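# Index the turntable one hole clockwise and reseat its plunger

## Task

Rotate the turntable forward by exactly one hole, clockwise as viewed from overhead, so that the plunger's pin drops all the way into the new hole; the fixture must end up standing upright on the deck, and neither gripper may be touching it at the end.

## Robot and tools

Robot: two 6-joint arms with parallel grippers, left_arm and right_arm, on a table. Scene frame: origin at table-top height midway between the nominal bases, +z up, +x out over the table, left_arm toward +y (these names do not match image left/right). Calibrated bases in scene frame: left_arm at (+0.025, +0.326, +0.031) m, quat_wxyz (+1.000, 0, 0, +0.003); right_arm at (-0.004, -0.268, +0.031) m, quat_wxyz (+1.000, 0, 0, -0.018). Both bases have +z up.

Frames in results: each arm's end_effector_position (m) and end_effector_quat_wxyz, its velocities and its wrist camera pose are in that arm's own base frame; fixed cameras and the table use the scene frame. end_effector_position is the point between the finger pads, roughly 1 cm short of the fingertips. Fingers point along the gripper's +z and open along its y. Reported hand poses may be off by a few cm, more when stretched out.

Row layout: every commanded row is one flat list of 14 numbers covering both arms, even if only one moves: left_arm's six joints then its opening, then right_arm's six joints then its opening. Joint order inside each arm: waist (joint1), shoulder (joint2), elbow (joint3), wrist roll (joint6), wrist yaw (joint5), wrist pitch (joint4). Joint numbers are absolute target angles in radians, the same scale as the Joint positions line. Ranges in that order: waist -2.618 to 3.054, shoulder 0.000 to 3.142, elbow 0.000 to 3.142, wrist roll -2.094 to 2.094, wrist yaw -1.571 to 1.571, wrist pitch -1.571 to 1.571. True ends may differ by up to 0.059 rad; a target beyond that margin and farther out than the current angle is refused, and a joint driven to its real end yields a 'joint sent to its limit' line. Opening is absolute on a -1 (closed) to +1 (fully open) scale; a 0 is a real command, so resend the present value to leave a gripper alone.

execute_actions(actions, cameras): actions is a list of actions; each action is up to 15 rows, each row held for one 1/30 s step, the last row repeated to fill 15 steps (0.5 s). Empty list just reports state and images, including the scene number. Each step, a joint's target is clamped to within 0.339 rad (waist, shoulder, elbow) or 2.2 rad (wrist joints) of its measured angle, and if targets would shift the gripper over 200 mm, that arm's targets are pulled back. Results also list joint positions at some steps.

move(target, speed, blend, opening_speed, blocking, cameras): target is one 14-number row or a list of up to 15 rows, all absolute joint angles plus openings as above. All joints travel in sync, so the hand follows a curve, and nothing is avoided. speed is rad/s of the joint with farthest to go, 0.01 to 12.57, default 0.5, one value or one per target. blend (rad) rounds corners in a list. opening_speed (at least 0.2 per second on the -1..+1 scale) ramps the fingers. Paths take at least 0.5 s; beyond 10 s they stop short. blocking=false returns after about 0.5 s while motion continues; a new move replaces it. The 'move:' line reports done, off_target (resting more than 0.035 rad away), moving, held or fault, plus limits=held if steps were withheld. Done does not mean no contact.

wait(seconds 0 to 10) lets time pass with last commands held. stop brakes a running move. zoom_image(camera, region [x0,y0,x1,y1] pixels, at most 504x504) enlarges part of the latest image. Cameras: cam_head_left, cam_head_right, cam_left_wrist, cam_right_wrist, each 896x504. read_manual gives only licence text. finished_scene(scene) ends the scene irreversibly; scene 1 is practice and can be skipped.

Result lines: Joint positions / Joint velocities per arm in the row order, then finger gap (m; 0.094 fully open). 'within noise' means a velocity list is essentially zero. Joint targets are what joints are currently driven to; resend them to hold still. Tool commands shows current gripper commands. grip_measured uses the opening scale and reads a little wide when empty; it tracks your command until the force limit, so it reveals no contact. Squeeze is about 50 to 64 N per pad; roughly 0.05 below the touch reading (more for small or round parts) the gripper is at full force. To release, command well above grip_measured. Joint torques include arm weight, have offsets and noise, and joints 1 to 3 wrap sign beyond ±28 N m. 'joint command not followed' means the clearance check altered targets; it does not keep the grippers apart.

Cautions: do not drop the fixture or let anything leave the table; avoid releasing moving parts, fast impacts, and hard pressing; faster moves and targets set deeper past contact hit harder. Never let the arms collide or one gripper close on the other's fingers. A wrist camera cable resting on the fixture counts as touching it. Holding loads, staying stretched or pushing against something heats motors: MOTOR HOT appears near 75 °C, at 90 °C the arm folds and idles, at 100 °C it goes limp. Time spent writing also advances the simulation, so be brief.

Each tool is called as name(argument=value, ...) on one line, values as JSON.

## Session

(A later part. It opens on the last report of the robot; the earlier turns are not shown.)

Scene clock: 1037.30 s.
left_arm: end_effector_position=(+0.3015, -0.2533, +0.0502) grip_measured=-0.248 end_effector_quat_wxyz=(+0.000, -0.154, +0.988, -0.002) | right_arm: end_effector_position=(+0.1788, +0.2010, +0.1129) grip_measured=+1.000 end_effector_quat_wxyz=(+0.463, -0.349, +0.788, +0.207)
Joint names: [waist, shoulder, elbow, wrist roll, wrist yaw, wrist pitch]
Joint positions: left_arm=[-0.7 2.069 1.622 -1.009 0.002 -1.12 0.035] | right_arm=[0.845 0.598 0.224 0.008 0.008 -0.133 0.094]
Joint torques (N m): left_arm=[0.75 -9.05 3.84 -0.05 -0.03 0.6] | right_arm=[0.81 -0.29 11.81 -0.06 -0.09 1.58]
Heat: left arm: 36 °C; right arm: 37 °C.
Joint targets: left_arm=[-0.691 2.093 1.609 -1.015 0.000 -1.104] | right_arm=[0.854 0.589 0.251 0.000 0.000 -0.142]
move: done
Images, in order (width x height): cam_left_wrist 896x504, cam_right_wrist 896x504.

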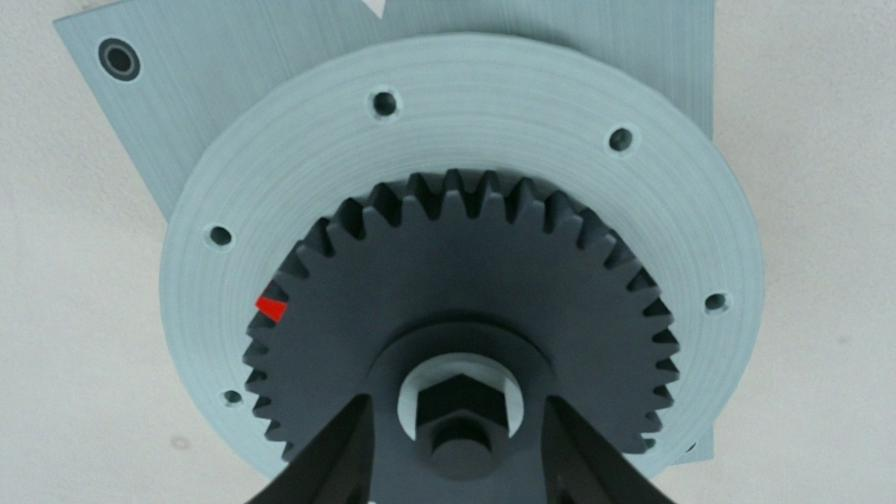

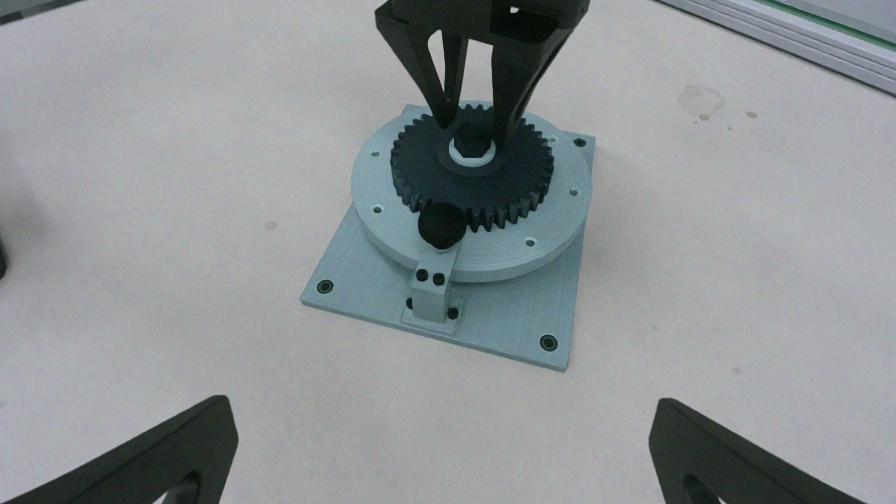

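move(target=[-0.691, 2.0926, 1.609, -1.015, 0, -1.104, -0.85, 0.854, 0.589, 0.251, 0, 0, -0.142, 1], speed=0.2, opening_speed=0.4, cameras=["cam_left_wrist", "cam_right_wrist"])

zoom_image(camera="cam_left_wrist", region=[300, 250, 620, 504])

zoom_image(camera="cam_right_wrist", region=[430, 90, 540, 180])

Scene clock: 1060.07 s.
left_arm: end_effector_position=(+0.3020, -0.2537, +0.0502) grip_measured=-0.659 end_effector_quat_wxyz=(+0.001, -0.154, +0.988, -0.003) | right_arm: end_effector_position=(+0.1788, +0.2010, +0.1129) grip_measured=+1.000 end_effector_quat_wxyz=(+0.463, -0.349, +0.788, +0.207)
Joint names: [waist, shoulder, elbow, wrist roll, wrist yaw, wrist pitch]
Joint positions: left_arm=[-0.7 2.069 1.622 -1.009 0.002 -1.118 0.016] | right_arm=[0.845 0.598 0.224 0.008 0.008 -0.133 0.094]
Joint torques (N m): left_arm=[0.72 -9.06 3.82 -0.05 -0.02 0.59] | right_arm=[0.8 -0.34 11.84 -0.06 -0.1 1.58]
Heat: left arm: 36 °C; right arm: 37 °C.
Joint targets: left_arm=[-0.691 2.093 1.609 -1.015 0.000 -1.104] | right_arm=[0.854 0.589 0.251 0.000 0.000 -0.142]
move: done
Images, in order (width x height): cam_left_wrist 896x504, cam_right_wrist 896x504.

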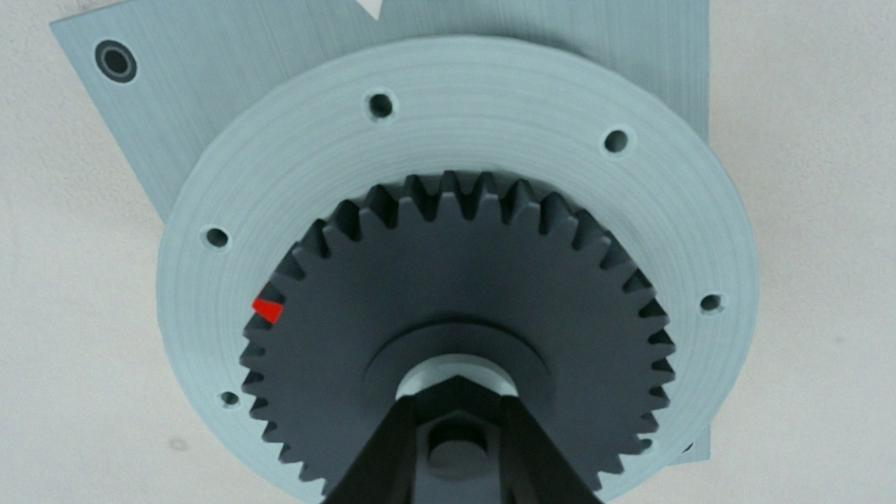

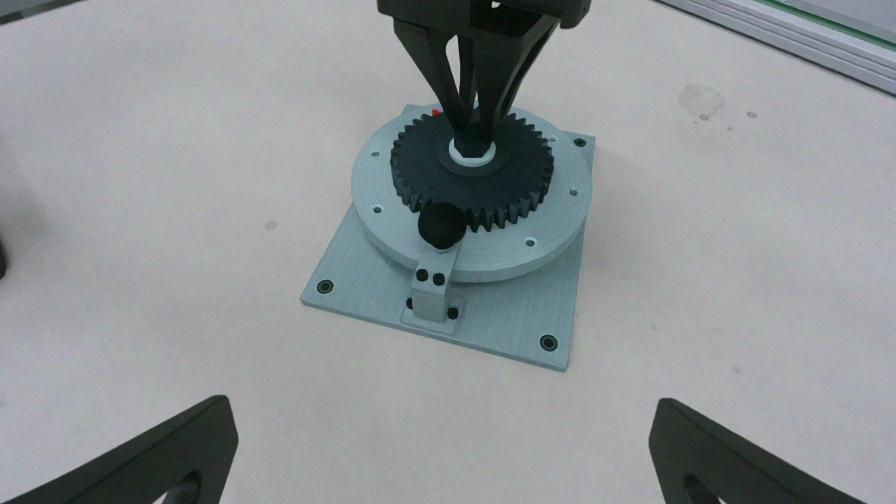

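Scaled by 1.575 from the camera's 896x504 image, which has a finer 1280x720 frame.

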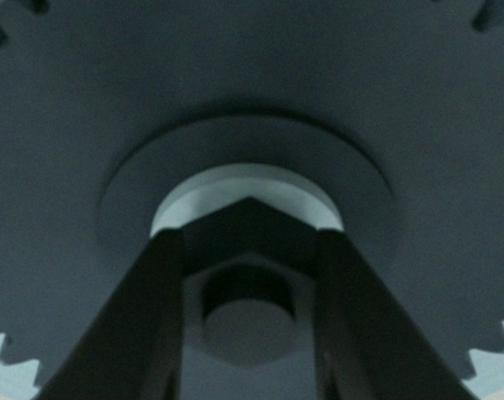

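Scaled by 4.582 from the camera's 896x504 image, which has a finer 1280x720 frame.

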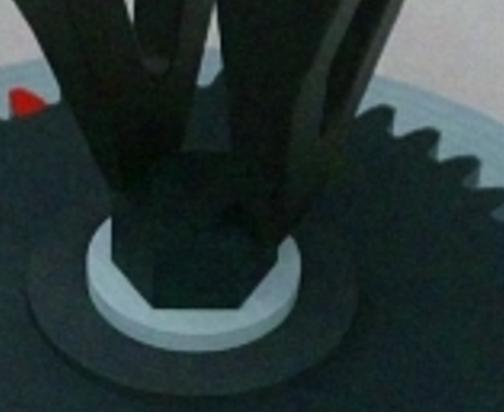

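move(target=[-0.691, 2.0926, 1.609, -1.015, 0, -1.104, -0.85, 1.20, 1.492, 0.181, 0.268, 0.586, 0.85, 1], speed=0.6, cameras=["cam_head_left", "cam_left_wrist", "cam_right_wrist"])

Scene clock: 1125.00 s.
left_arm: end_effector_position=(+0.3020, -0.2537, +0.0502) grip_measured=-0.660 end_effector_quat_wxyz=(+0.001, -0.154, +0.988, -0.003) | right_arm: end_effector_position=(+0.2067, +0.2612, +0.0655) grip_measured=+1.000 end_effector_quat_wxyz=(+0.539, -0.234, +0.794, +0.157)
Joint names: [waist, shoulder, elbow, wrist roll, wrist yaw, wrist pitch]
Joint positions: left_arm=[-0.7 2.069 1.622 -1.009 0.002 -1.118 0.016] | right_arm=[1.192 1.483 0.188 0.256 0.572 0.84 0.094]
Joint torques (N m): left_arm=[0.7 -9.07 3.84 -0.06 -0.02 0.57] | right_arm=[0.72 -3.19 5.19 0.14 0.26 1.71]
Heat: left arm: 36 °C; right arm: 37 °C.
Joint targets: left_arm=[-0.691 2.093 1.609 -1.015 0.000 -1.104] | right_arm=[1.200 1.492 0.181 0.268 0.586 0.850]
move: done
Images, in order (width x height): cam_head_left 896x504, cam_left_wrist 896x504, cam_right_wrist 896x504.

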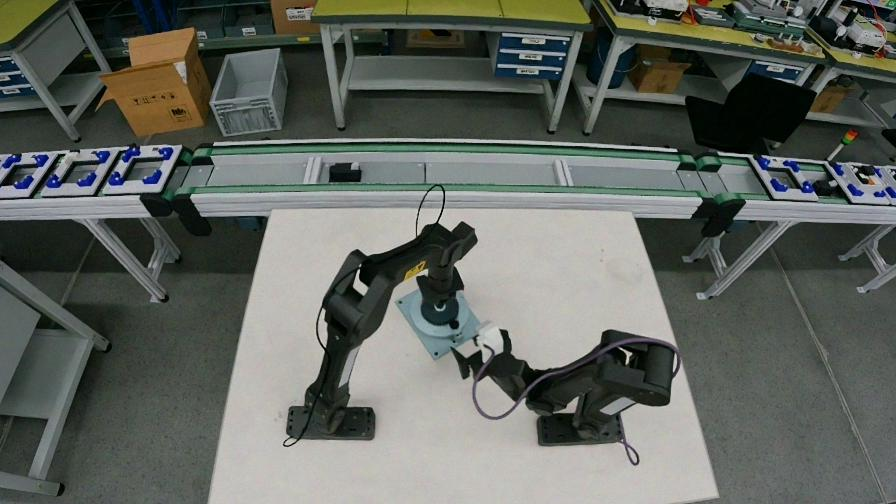

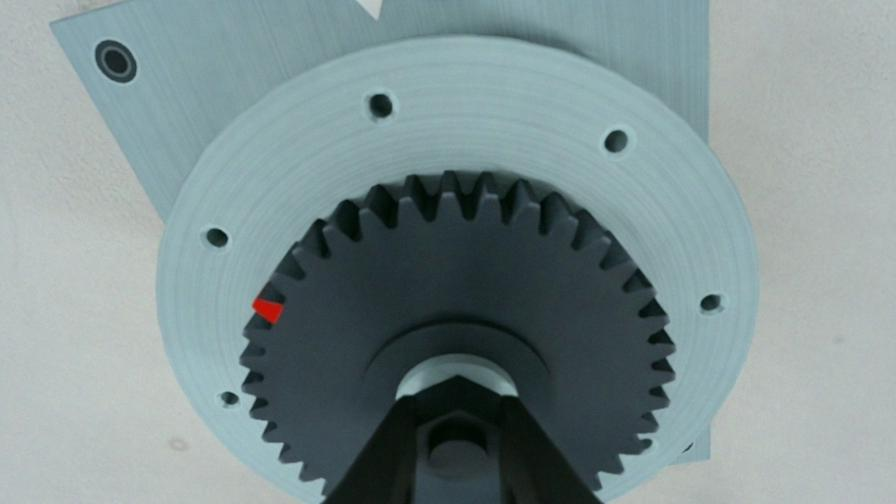

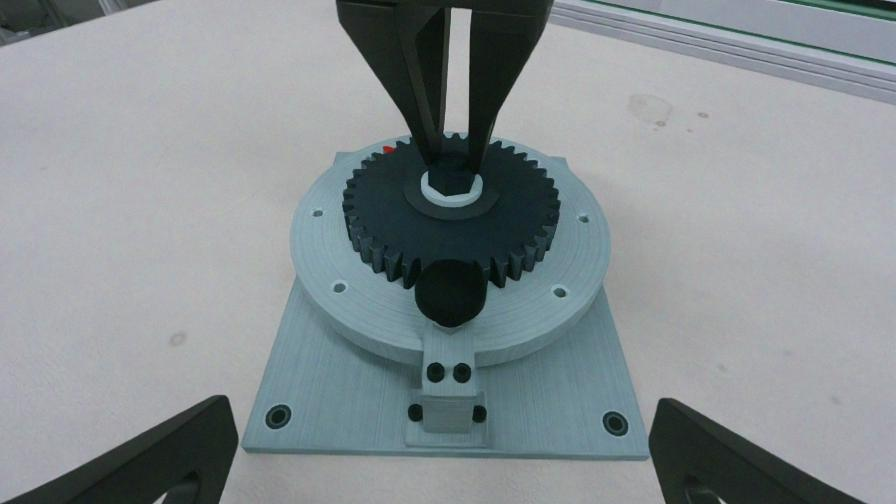

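zoom_image(camera="cam_right_wrist", region=[360, 240, 540, 460])

Scaled by 2.291 from the camera's 896x504 image, which has a finer 1280x720 frame.

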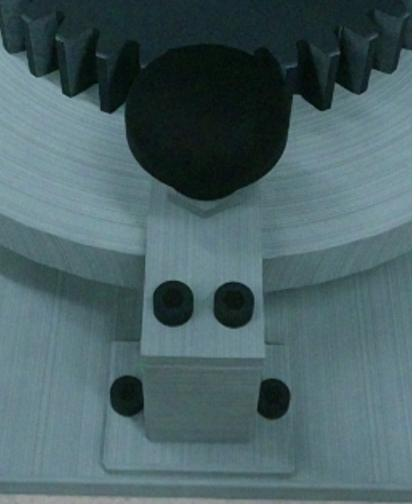

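move(target=[-0.691, 2.0926, 1.609, -1.015, 0, -1.104, -0.85, 1.105, 1.679, 0.285, 0.209, 0.493, 0.975, 1], speed=0.3, cameras=["cam_right_wrist"])

zoom_image(camera="cam_right_wrist", region=[340, 280, 560, 504])

Scene clock: 1228.17 s.
left_arm: end_effector_position=(+0.3020, -0.2537, +0.0502) grip_measured=-0.660 end_effector_quat_wxyz=(+0.001, -0.154, +0.988, -0.003) | right_arm: end_effector_position=(+0.2321, +0.2784, +0.0560) grip_measured=+1.000 end_effector_quat_wxyz=(+0.541, -0.232, +0.793, +0.157)
Joint names: [waist, shoulder, elbow, wrist roll, wrist yaw, wrist pitch]
Joint positions: left_arm=[-0.7 2.069 1.622 -1.009 0.002 -1.118 0.016] | right_arm=[1.113 1.666 0.27 0.218 0.504 0.965 0.094]
Joint torques (N m): left_arm=[0.73 -9.07 3.88 -0.06 -0.03 0.58] | right_arm=[-0.77 -4.15 6.74 -0.07 0.03 1.72]
Heat: left arm: 37 °C; right arm: 38 °C.
Joint targets: left_arm=[-0.691 2.093 1.609 -1.015 0.000 -1.104] | right_arm=[1.105 1.679 0.285 0.209 0.493 0.975]
move: done
Images, in order (width x height): cam_right_wrist 896x504.

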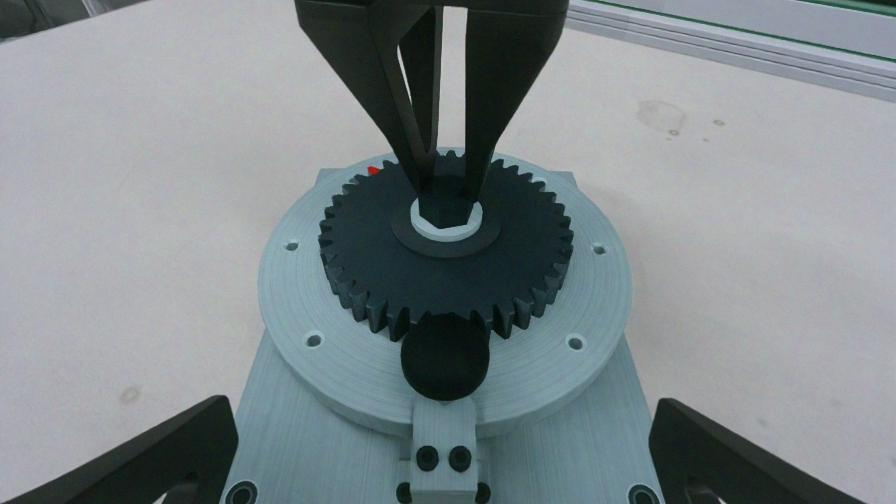

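Scaled by 2.250 from the camera's 896x504 image, which has a finer 1280x720 frame.

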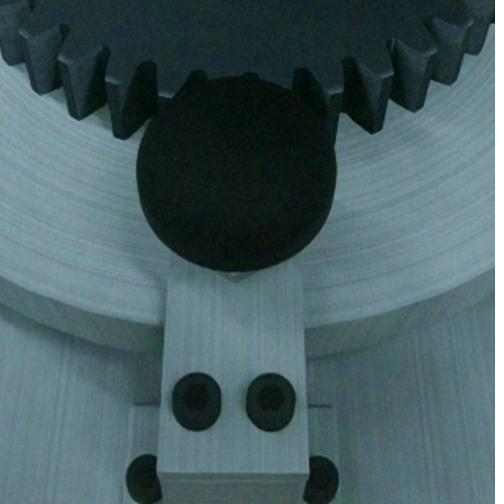

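move(target=[-0.691, 2.0926, 1.609, -1.015, 0, -1.104, -0.85, 1.045, 1.8455, 0.363, 0.182, 0.4386, 1.0756, 0.3], speed=0.3, opening_speed=0.6, cameras=["cam_right_wrist", "cam_left_wrist"])

zoom_image(camera="cam_right_wrist", region=[340, 280, 560, 504])

Scene clock: 1283.30 s.
left_arm: end_effector_position=(+0.3020, -0.2537, +0.0502) grip_measured=-0.660 end_effector_quat_wxyz=(+0.001, -0.154, +0.988, -0.003) | right_arm: end_effector_position=(+0.2548, +0.2927, +0.0421) grip_measured=+0.302 end_effector_quat_wxyz=(+0.542, -0.231, +0.793, +0.158)
Joint names: [waist, shoulder, elbow, wrist roll, wrist yaw, wrist pitch]
Joint positions: left_arm=[-0.7 2.069 1.622 -1.009 0.002 -1.118 0.016] | right_arm=[1.053 1.83 0.348 0.19 0.45 1.067 0.061]
Joint torques (N m): left_arm=[0.73 -9.09 3.85 -0.06 -0.02 0.58] | right_arm=[-0.85 -5.05 6.16 -0.07 -0.04 1.73]
Heat: left arm: 37 °C; right arm: 39 °C.
Joint targets: left_arm=[-0.691 2.093 1.609 -1.015 0.000 -1.104] | right_arm=[1.045 1.846 0.363 0.182 0.439 1.076]
move: done
Images, in order (width x height): cam_left_wrist 896x504, cam_right_wrist 896x504.

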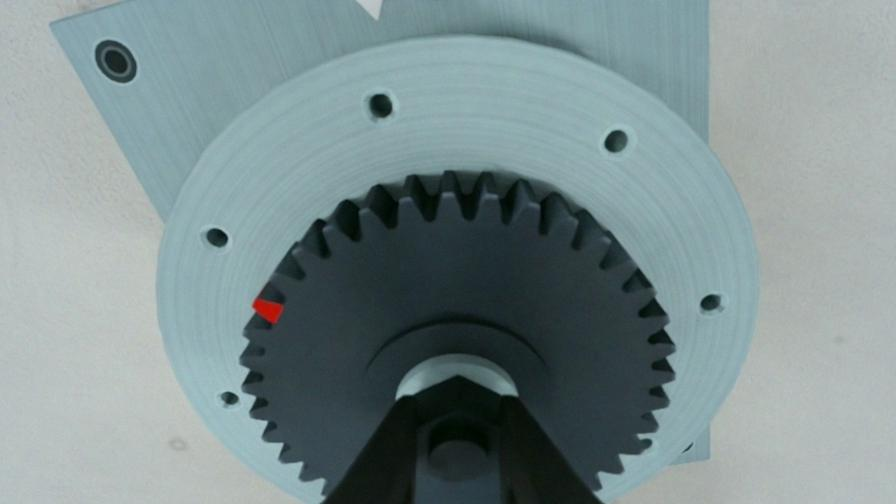

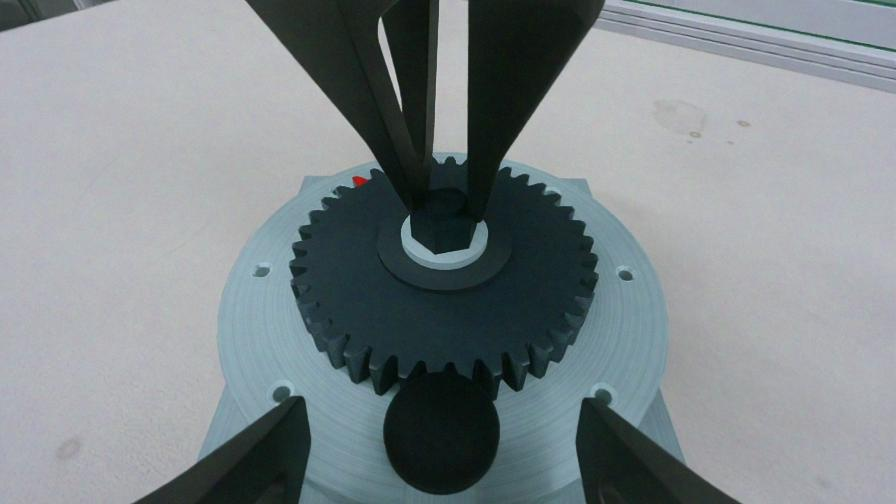

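Scaled by 2.250 from the camera's 896x504 image, which has a finer 1280x720 frame.

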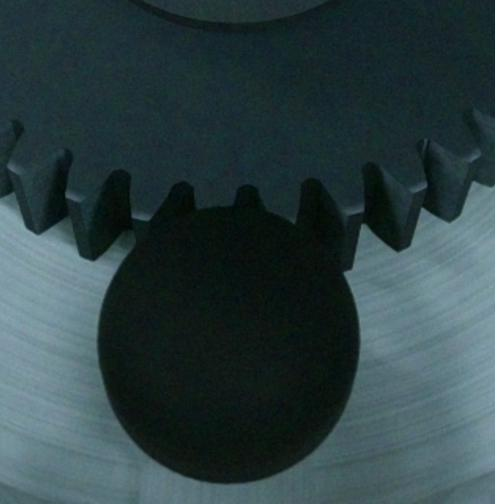

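move(target=[-0.691, 2.0926, 1.609, -1.015, 0, -1.104, -0.85, 1.045, 1.8455, 0.363, 0.182, 0.4386, 1.0756, -0.75], speed=0.3, opening_speed=0.4, cameras=["cam_right_wrist", "cam_left_wrist"])

zoom_image(camera="cam_right_wrist", region=[340, 280, 560, 504])

Scene clock: 1300.50 s.
left_arm: end_effector_position=(+0.3020, -0.2537, +0.0502) grip_measured=-0.660 end_effector_quat_wxyz=(+0.001, -0.154, +0.988, -0.003) | right_arm: end_effector_position=(+0.2548, +0.2929, +0.0422) grip_measured=-0.496 end_effector_quat_wxyz=(+0.542, -0.231, +0.792, +0.159)
Joint names: [waist, shoulder, elbow, wrist roll, wrist yaw, wrist pitch]
Joint positions: left_arm=[-0.7 2.069 1.622 -1.009 0.002 -1.118 0.016] | right_arm=[1.053 1.83 0.348 0.19 0.449 1.068 0.024]
Joint torques (N m): left_arm=[0.72 -9.07 3.84 -0.05 -0.02 0.58] | right_arm=[-0.83 -5.05 6.27 -0.05 -0.02 1.71]
Heat: left arm: 37 °C; right arm: 39 °C.
Joint targets: left_arm=[-0.691 2.093 1.609 -1.015 0.000 -1.104] | right_arm=[1.045 1.846 0.363 0.182 0.439 1.076]
move: done
Images, in order (width x height): cam_left_wrist 896x504, cam_right_wrist 896x504.

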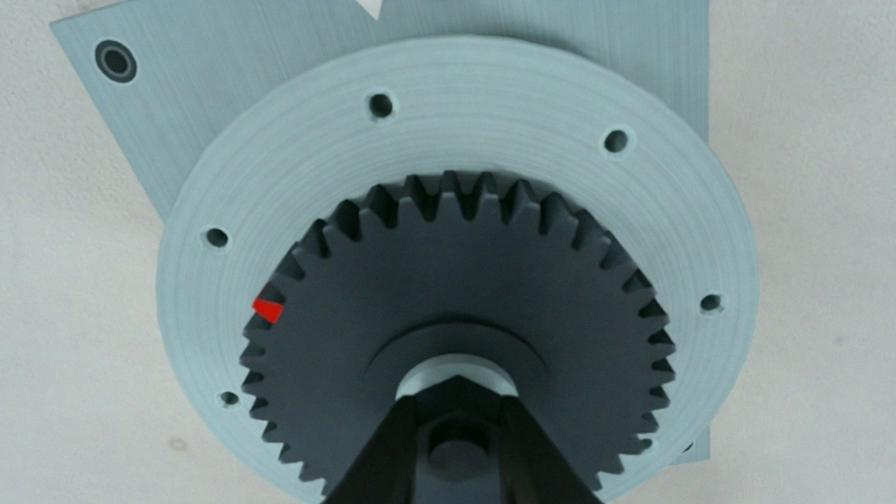

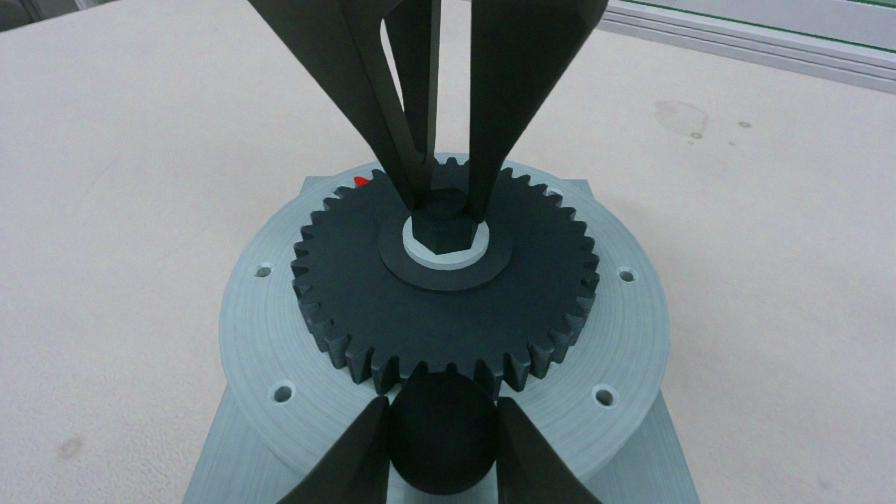

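Scaled by 2.250 from the camera's 896x504 image, which has a finer 1280x720 frame.

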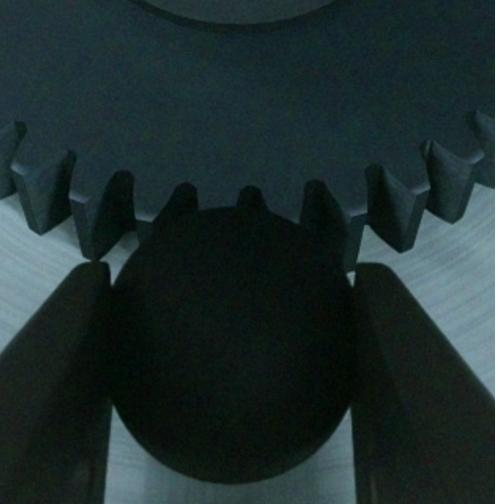

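move(target=[-0.691, 2.0926, 1.609, -1.015, 0, -1.104, -0.85, 1.045, 1.789, 0.365, 0.182, 0.4386, 1.030, -0.75], speed=0.1, cameras=["cam_right_wrist", "cam_left_wrist"])

zoom_image(camera="cam_right_wrist", region=[340, 280, 560, 504])

Scene clock: 1323.23 s.
left_arm: end_effector_position=(+0.3020, -0.2537, +0.0502) grip_measured=-0.660 end_effector_quat_wxyz=(+0.001, -0.154, +0.988, -0.003) | right_arm: end_effector_position=(+0.2546, +0.2930, +0.0424) grip_measured=-0.496 end_effector_quat_wxyz=(+0.539, -0.233, +0.794, +0.157)
Joint names: [waist, shoulder, elbow, wrist roll, wrist yaw, wrist pitch]
Joint positions: left_arm=[-0.7 2.069 1.622 -1.009 0.002 -1.118 0.016] | right_arm=[1.053 1.817 0.353 0.19 0.447 1.041 0.024]
Joint torques (N m): left_arm=[0.72 -9.06 3.84 -0.07 -0.03 0.58] | right_arm=[-0.8 -8.47 6.09 -0.06 -0.01 1.55]
Heat: left arm: 37 °C; right arm: 40 °C.
Joint targets: left_arm=[-0.691 2.093 1.609 -1.015 0.000 -1.104] | right_arm=[1.045 1.789 0.365 0.182 0.439 1.030]
move: done
Images, in order (width x height): cam_left_wrist 896x504, cam_right_wrist 896x504.

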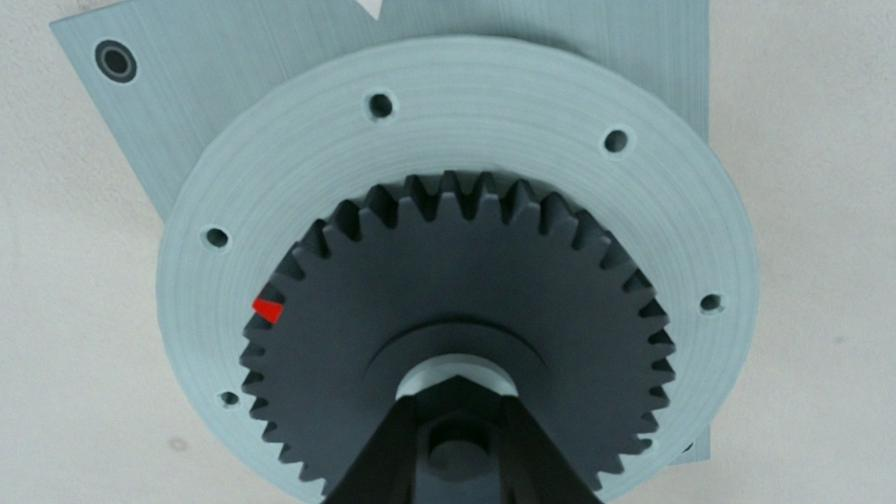

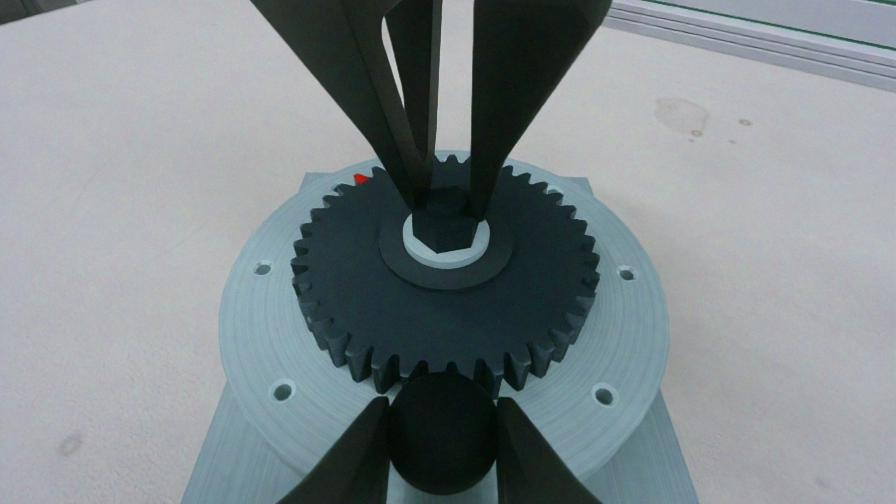

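Scaled by 2.250 from the camera's 896x504 image, which has a finer 1280x720 frame.

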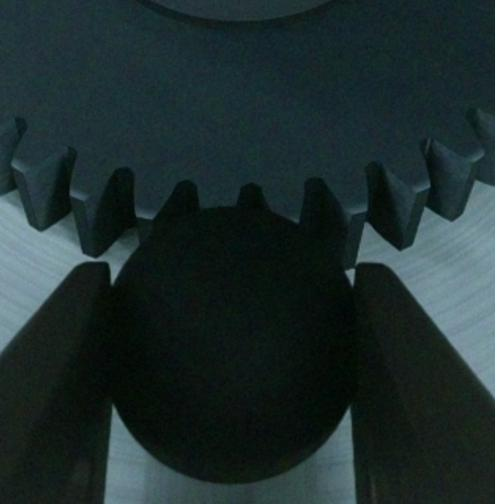

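move(target=[-0.691, 2.0926, 1.609, -1.015, 0, -1.104, -0.85, 1.045, 1.755, 0.367, 0.182, 0.4386, 1.005, -0.75], speed=0.1, cameras=["cam_right_wrist", "cam_left_wrist"])

zoom_image(camera="cam_right_wrist", region=[340, 280, 560, 504])

Scene clock: 1332.53 s.
left_arm: end_effector_position=(+0.3020, -0.2537, +0.0502) grip_measured=-0.660 end_effector_quat_wxyz=(+0.001, -0.154, +0.988, -0.003) | right_arm: end_effector_position=(+0.2547, +0.2929, +0.0427) grip_measured=-0.496 end_effector_quat_wxyz=(+0.532, -0.237, +0.798, +0.154)
Joint names: [waist, shoulder, elbow, wrist roll, wrist yaw, wrist pitch]
Joint positions: left_arm=[-0.7 2.069 1.622 -1.009 0.002 -1.118 0.016] | right_arm=[1.049 1.794 0.36 0.19 0.438 0.994 0.024]
Joint torques (N m): left_arm=[0.69 -9.09 3.84 -0.06 -0.02 0.58] | right_arm=[-0.44 -9.28 5.75 -0.05 0.1 1.73]
Heat: left arm: 37 °C; right arm: 39 °C.
Joint targets: left_arm=[-0.691 2.093 1.609 -1.015 0.000 -1.104] | right_arm=[1.045 1.755 0.367 0.182 0.438 1.005]
move: off_target (right_arm); right_arm: the shoulder is farthest, 0.039 rad from its target
Images, in order (width x height): cam_left_wrist 896x504, cam_right_wrist 896x504.

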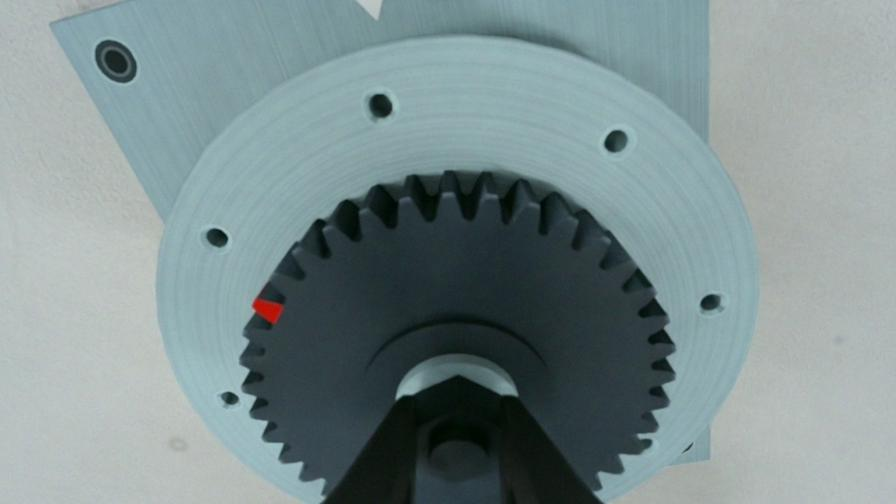

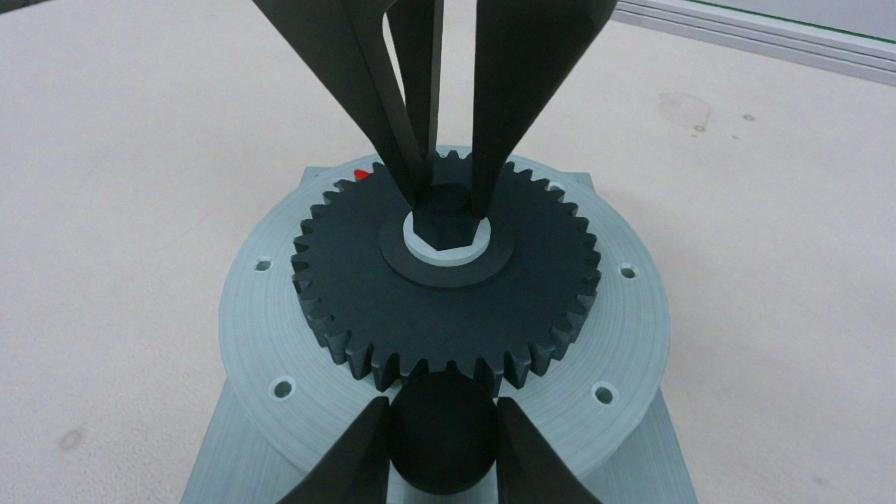

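Scaled by 2.250 from the camera's 896x504 image, which has a finer 1280x720 frame.

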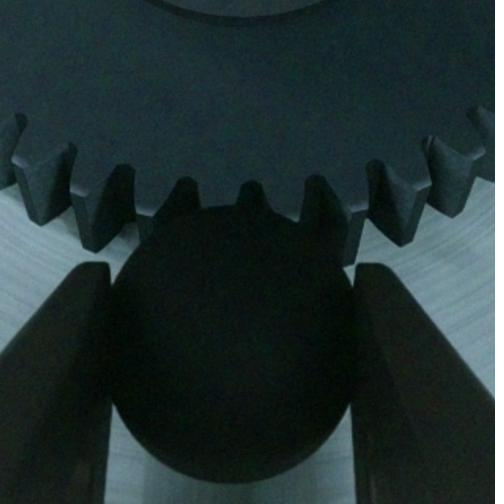

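move(target=[-0.691, 2.0926, 1.609, -1.015, 0, -1.104, -0.85, 1.045, 1.765, 0.375, 0.182, 0.4386, 1.15, -0.75], speed=0.15, cameras=["cam_right_wrist"])

zoom_image(camera="cam_right_wrist", region=[340, 280, 560, 504])

Scene clock: 1359.70 s.
left_arm: end_effector_position=(+0.3020, -0.2537, +0.0502) grip_measured=-0.660 end_effector_quat_wxyz=(+0.001, -0.154, +0.988, -0.003) | right_arm: end_effector_position=(+0.2552, +0.2940, +0.0452) grip_measured=-0.496 end_effector_quat_wxyz=(+0.536, -0.235, +0.796, +0.158)
Joint names: [waist, shoulder, elbow, wrist roll, wrist yaw, wrist pitch]
Joint positions: left_arm=[-0.7 2.069 1.622 -1.009 0.002 -1.118 0.016] | right_arm=[1.048 1.794 0.36 0.19 0.437 1.005 0.024]
Joint torques (N m): left_arm=[0.73 -9.05 3.86 -0.06 -0.02 0.58] | right_arm=[-0.39 -8.4 6.48 -0.06 0.1 2.97]
Heat: left arm: 37 °C; right arm: 39 °C.
Joint targets: left_arm=[-0.691 2.093 1.609 -1.015 0.000 -1.104] | right_arm=[1.045 1.765 0.375 0.182 0.439 1.150]
move: off_target (right_arm); right_arm: the wrist pitch is farthest, 0.145 rad from its target
Images, in order (width x height): cam_right_wrist 896x504.

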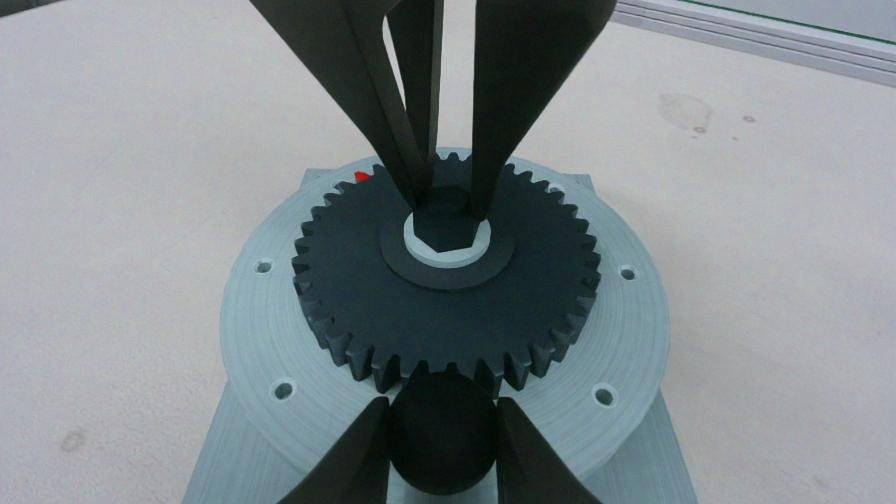

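Scaled by 2.250 from the camera's 896x504 image, which has a finer 1280x720 frame.

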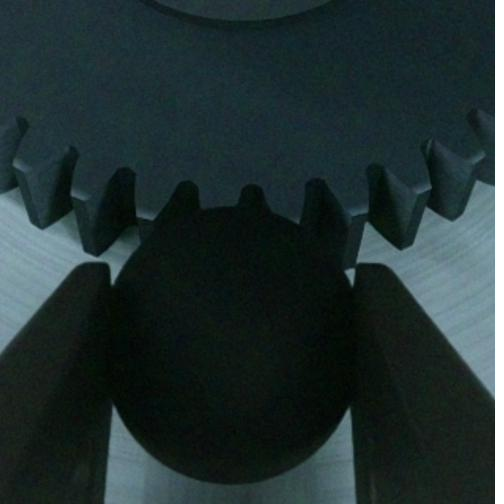

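move(target=[-0.691, 2.0926, 1.609, -1.015, 0, -1.104, -0.85, 1.045, 1.745, 0.385, 0.182, 0.4386, 1.25, -0.75], speed=0.15, cameras=["cam_right_wrist", "cam_left_wrist"])

zoom_image(camera="cam_right_wrist", region=[340, 280, 560, 504])

Scene clock: 1375.80 s.
left_arm: end_effector_position=(+0.3020, -0.2537, +0.0502) grip_measured=-0.660 end_effector_quat_wxyz=(+0.001, -0.154, +0.988, -0.003) | right_arm: end_effector_position=(+0.2556, +0.2947, +0.0478) grip_measured=-0.496 end_effector_quat_wxyz=(+0.539, -0.233, +0.793, +0.161)
Joint names: [waist, shoulder, elbow, wrist roll, wrist yaw, wrist pitch]
Joint positions: left_arm=[-0.7 2.069 1.622 -1.009 0.002 -1.118 0.016] | right_arm=[1.048 1.794 0.358 0.19 0.437 1.02 0.024]
Joint torques (N m): left_arm=[0.73 -9.07 3.82 -0.06 -0.02 0.58] | right_arm=[-0.36 -10.03 7.61 -0.07 0.09 3.73]
Heat: left arm: 37 °C; right arm: 48 °C.
Joint targets: left_arm=[-0.691 2.093 1.609 -1.015 0.000 -1.104] | right_arm=[1.045 1.745 0.385 0.182 0.439 1.250]
move: off_target (right_arm); right_arm: the wrist pitch is farthest, 0.230 rad from its target
Images, in order (width x height): cam_left_wrist 896x504, cam_right_wrist 896x504.

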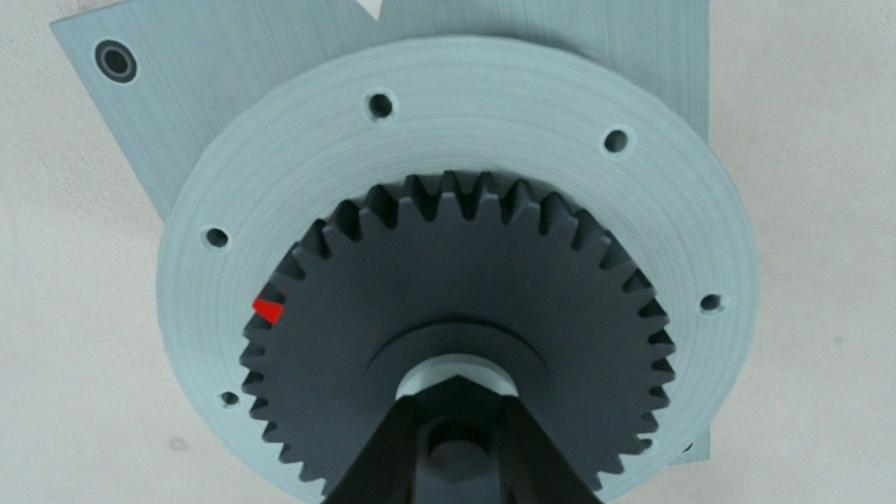

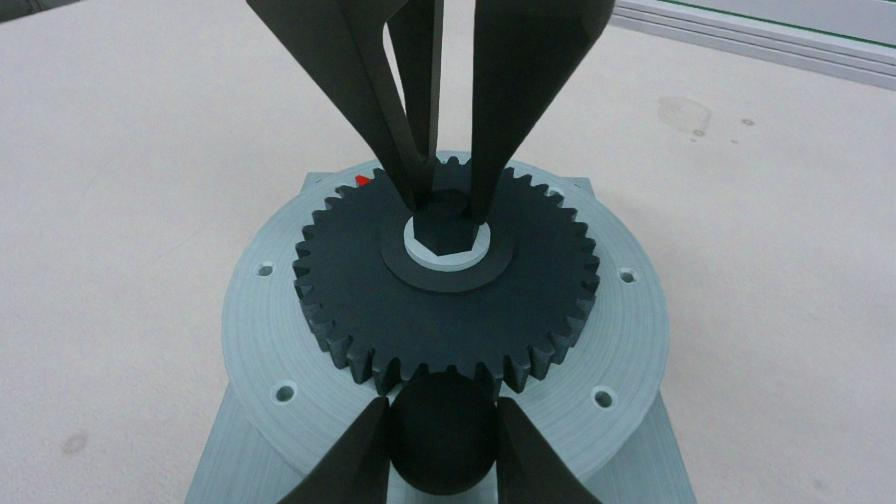

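Scaled by 2.250 from the camera's 896x504 image, which has a finer 1280x720 frame.

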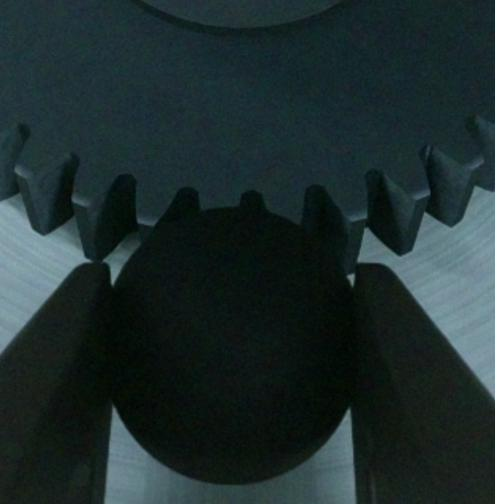

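move(target=[[-0.691, 2.0926, 1.609, -1.015, 0, -1.104, -0.85, 1.045, 1.715, 0.400, 0.182, 0.4386, 1.37, -0.75], [-0.691, 2.0926, 1.609, -0.80, 0, -1.104, -0.85, 1.045, 1.715, 0.400, 0.182, 0.4386, 1.37, -0.75]], speed=[0.2, 0.3], cameras=["cam_right_wrist", "cam_left_wrist"])

Scene clock: 1395.43 s.
left_arm: end_effector_position=(+0.3027, -0.2541, +0.0502) grip_measured=-0.660 end_effector_quat_wxyz=(+0.001, -0.059, +0.998, -0.006) | right_arm: end_effector_position=(+0.2561, +0.2956, +0.0519) grip_measured=-0.496 end_effector_quat_wxyz=(+0.546, -0.229, +0.788, +0.167)
Joint names: [waist, shoulder, elbow, wrist roll, wrist yaw, wrist pitch]
Joint positions: left_arm=[-0.698 2.069 1.622 -0.816 0.007 -1.114 0.016] | right_arm=[1.048 1.794 0.354 0.189 0.437 1.045 0.024]
Joint torques (N m): left_arm=[0.54 -9.05 3.86 0.21 -0.06 0.54] | right_arm=[-0.35 -12.46 9.54 -0.05 0.1 4.62]
Heat: left arm: 37 °C; right arm: 57 °C.
Joint targets: left_arm=[-0.691 2.093 1.609 -0.800 0.000 -1.104] | right_arm=[1.045 1.715 0.400 0.182 0.439 1.370]
move: off_target (right_arm); right_arm: the wrist pitch is farthest, 0.325 rad from its target
Images, in order (width x height): cam_left_wrist 896x504, cam_right_wrist 896x504.

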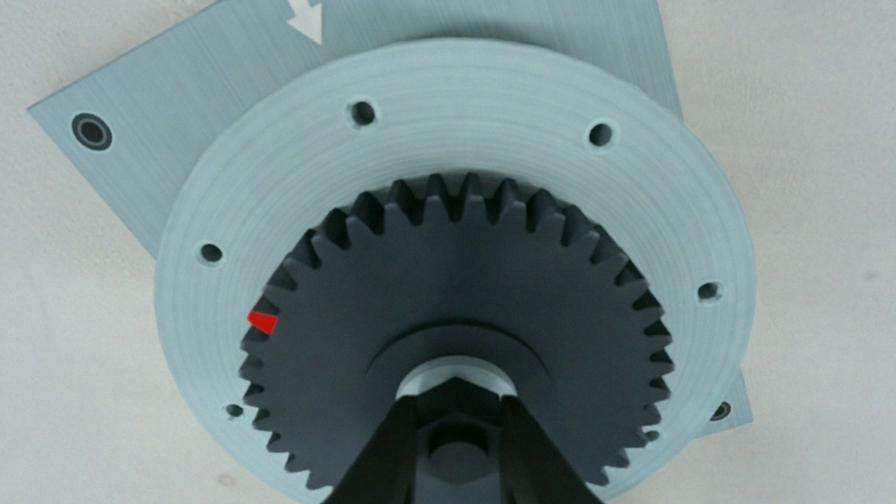

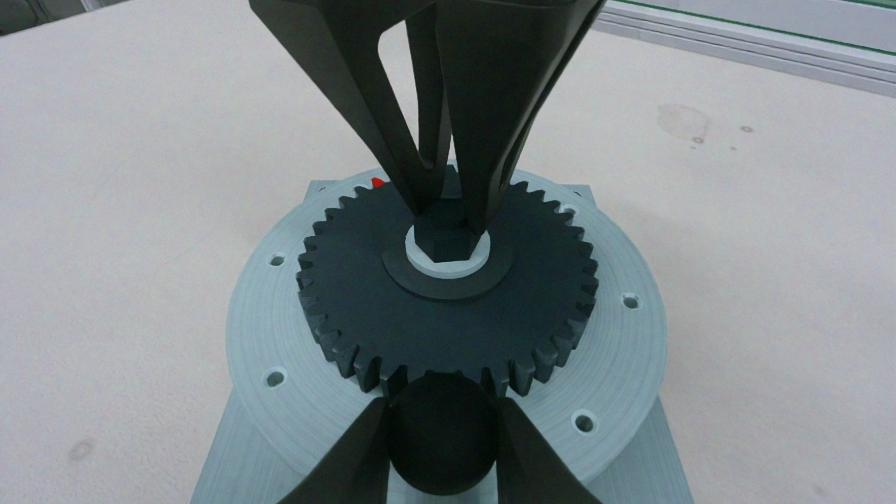

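move(target=[-0.691, 2.0926, 1.609, -0.80, 0, -1.104, -0.85, 1.045, 1.80, 0.355, 0.182, 0.4386, 1.06, -0.75], speed=0.3, cameras=["cam_right_wrist", "cam_left_wrist"])

zoom_image(camera="cam_right_wrist", region=[340, 280, 560, 504])

Scene clock: 1406.00 s.
left_arm: end_effector_position=(+0.3027, -0.2541, +0.0502) grip_measured=-0.660 end_effector_quat_wxyz=(+0.001, -0.058, +0.998, -0.006) | right_arm: end_effector_position=(+0.2550, +0.2936, +0.0470) grip_measured=-0.496 end_effector_quat_wxyz=(+0.539, -0.234, +0.793, +0.161)
Joint names: [waist, shoulder, elbow, wrist roll, wrist yaw, wrist pitch]
Joint positions: left_arm=[-0.698 2.069 1.622 -0.814 0.007 -1.114 0.016] | right_arm=[1.048 1.794 0.354 0.188 0.437 1.023 0.024]
Joint torques (N m): left_arm=[0.51 -9.09 3.85 0.18 -0.06 0.54] | right_arm=[-0.39 -5.6 5.12 -0.05 0.1 2]
Heat: left arm: 37 °C; right arm: 65 °C.
Joint targets: left_arm=[-0.691 2.093 1.609 -0.800 0.000 -1.104] | right_arm=[1.045 1.800 0.355 0.182 0.439 1.060]
move: off_target (right_arm); right_arm: the wrist pitch is farthest, 0.037 rad from its target
Images, in order (width x height): cam_left_wrist 896x504, cam_right_wrist 896x504.

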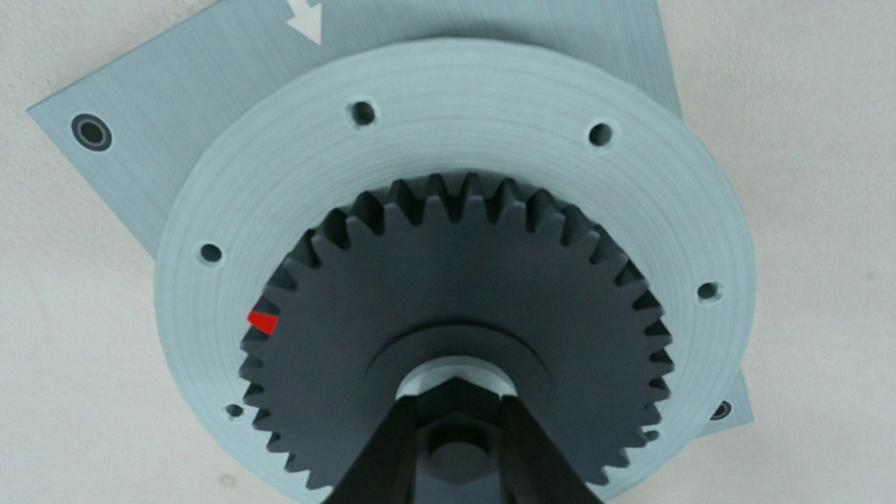

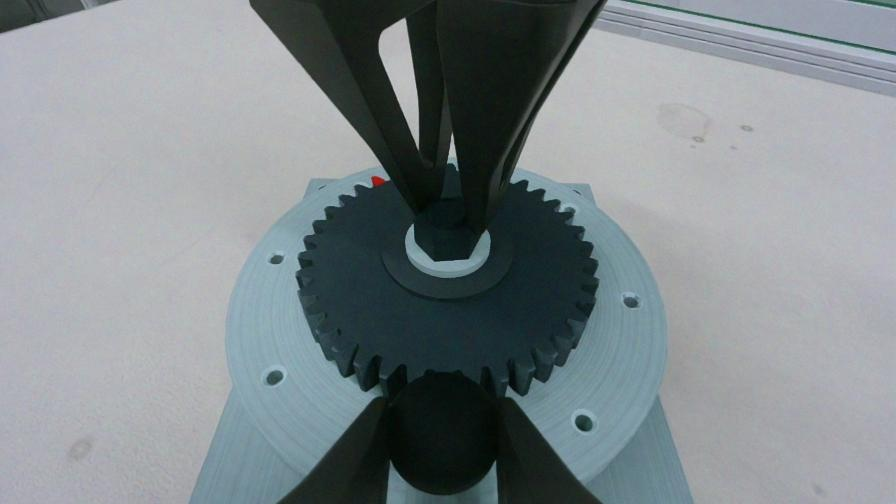

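Scaled by 2.250 from the camera's 896x504 image, which has a finer 1280x720 frame.

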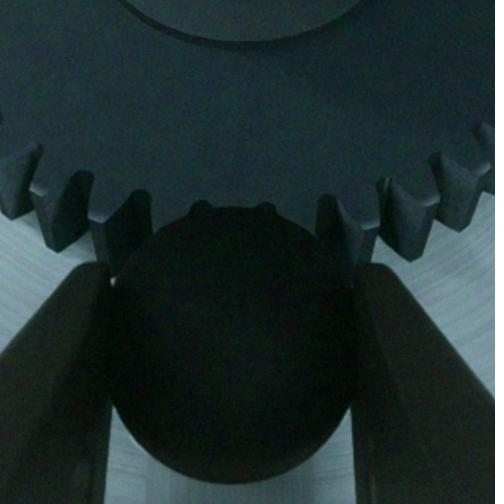

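move(target=[[-0.691, 2.0926, 1.609, -0.80, 0, -1.104, -0.85, 1.045, 1.797, 0.352, 0.182, 0.4386, 1.02, -0.75], [-0.691, 2.0926, 1.609, -0.80, 0, -1.104, -0.85, 1.045, 1.797, 0.352, 0.182, 0.4386, 1.02, 0.3]], speed=0.2, opening_speed=1.0, cameras=["cam_right_wrist"])

Scene clock: 1419.47 s.
left_arm: end_effector_position=(+0.3027, -0.2541, +0.0502) grip_measured=-0.660 end_effector_quat_wxyz=(+0.001, -0.058, +0.998, -0.006) | right_arm: end_effector_position=(+0.2548, +0.2934, +0.0463) grip_measured=+0.298 end_effector_quat_wxyz=(+0.538, -0.234, +0.794, +0.160)
Joint names: [waist, shoulder, elbow, wrist roll, wrist yaw, wrist pitch]
Joint positions: left_arm=[-0.698 2.069 1.622 -0.814 0.007 -1.114 0.016] | right_arm=[1.048 1.794 0.354 0.188 0.437 1.02 0.061]
Joint torques (N m): left_arm=[0.54 -9.05 3.84 0.18 -0.08 0.55] | right_arm=[-0.36 -5.87 4.86 -0.04 0.11 1.66]
Heat: left arm: 37 °C; right arm: 55 °C.
Joint targets: left_arm=[-0.691 2.093 1.609 -0.800 0.000 -1.104] | right_arm=[1.045 1.797 0.352 0.182 0.439 1.020]
move: done
Images, in order (width x height): cam_right_wrist 896x504.

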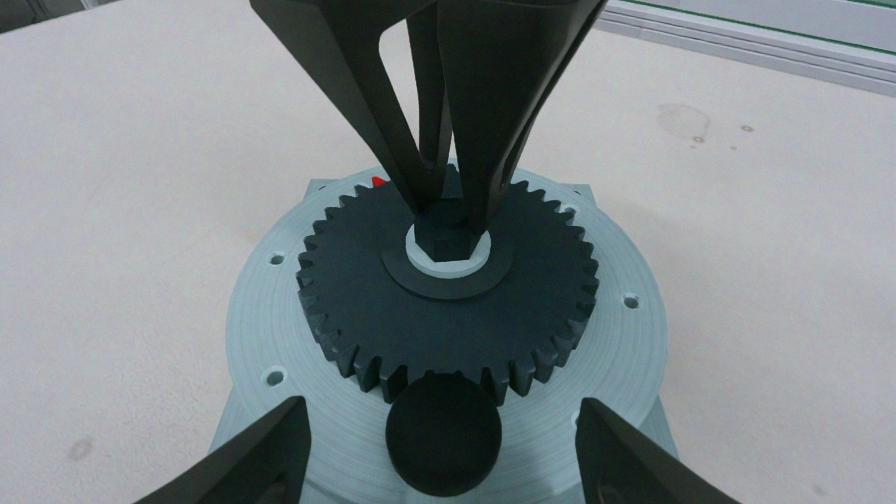

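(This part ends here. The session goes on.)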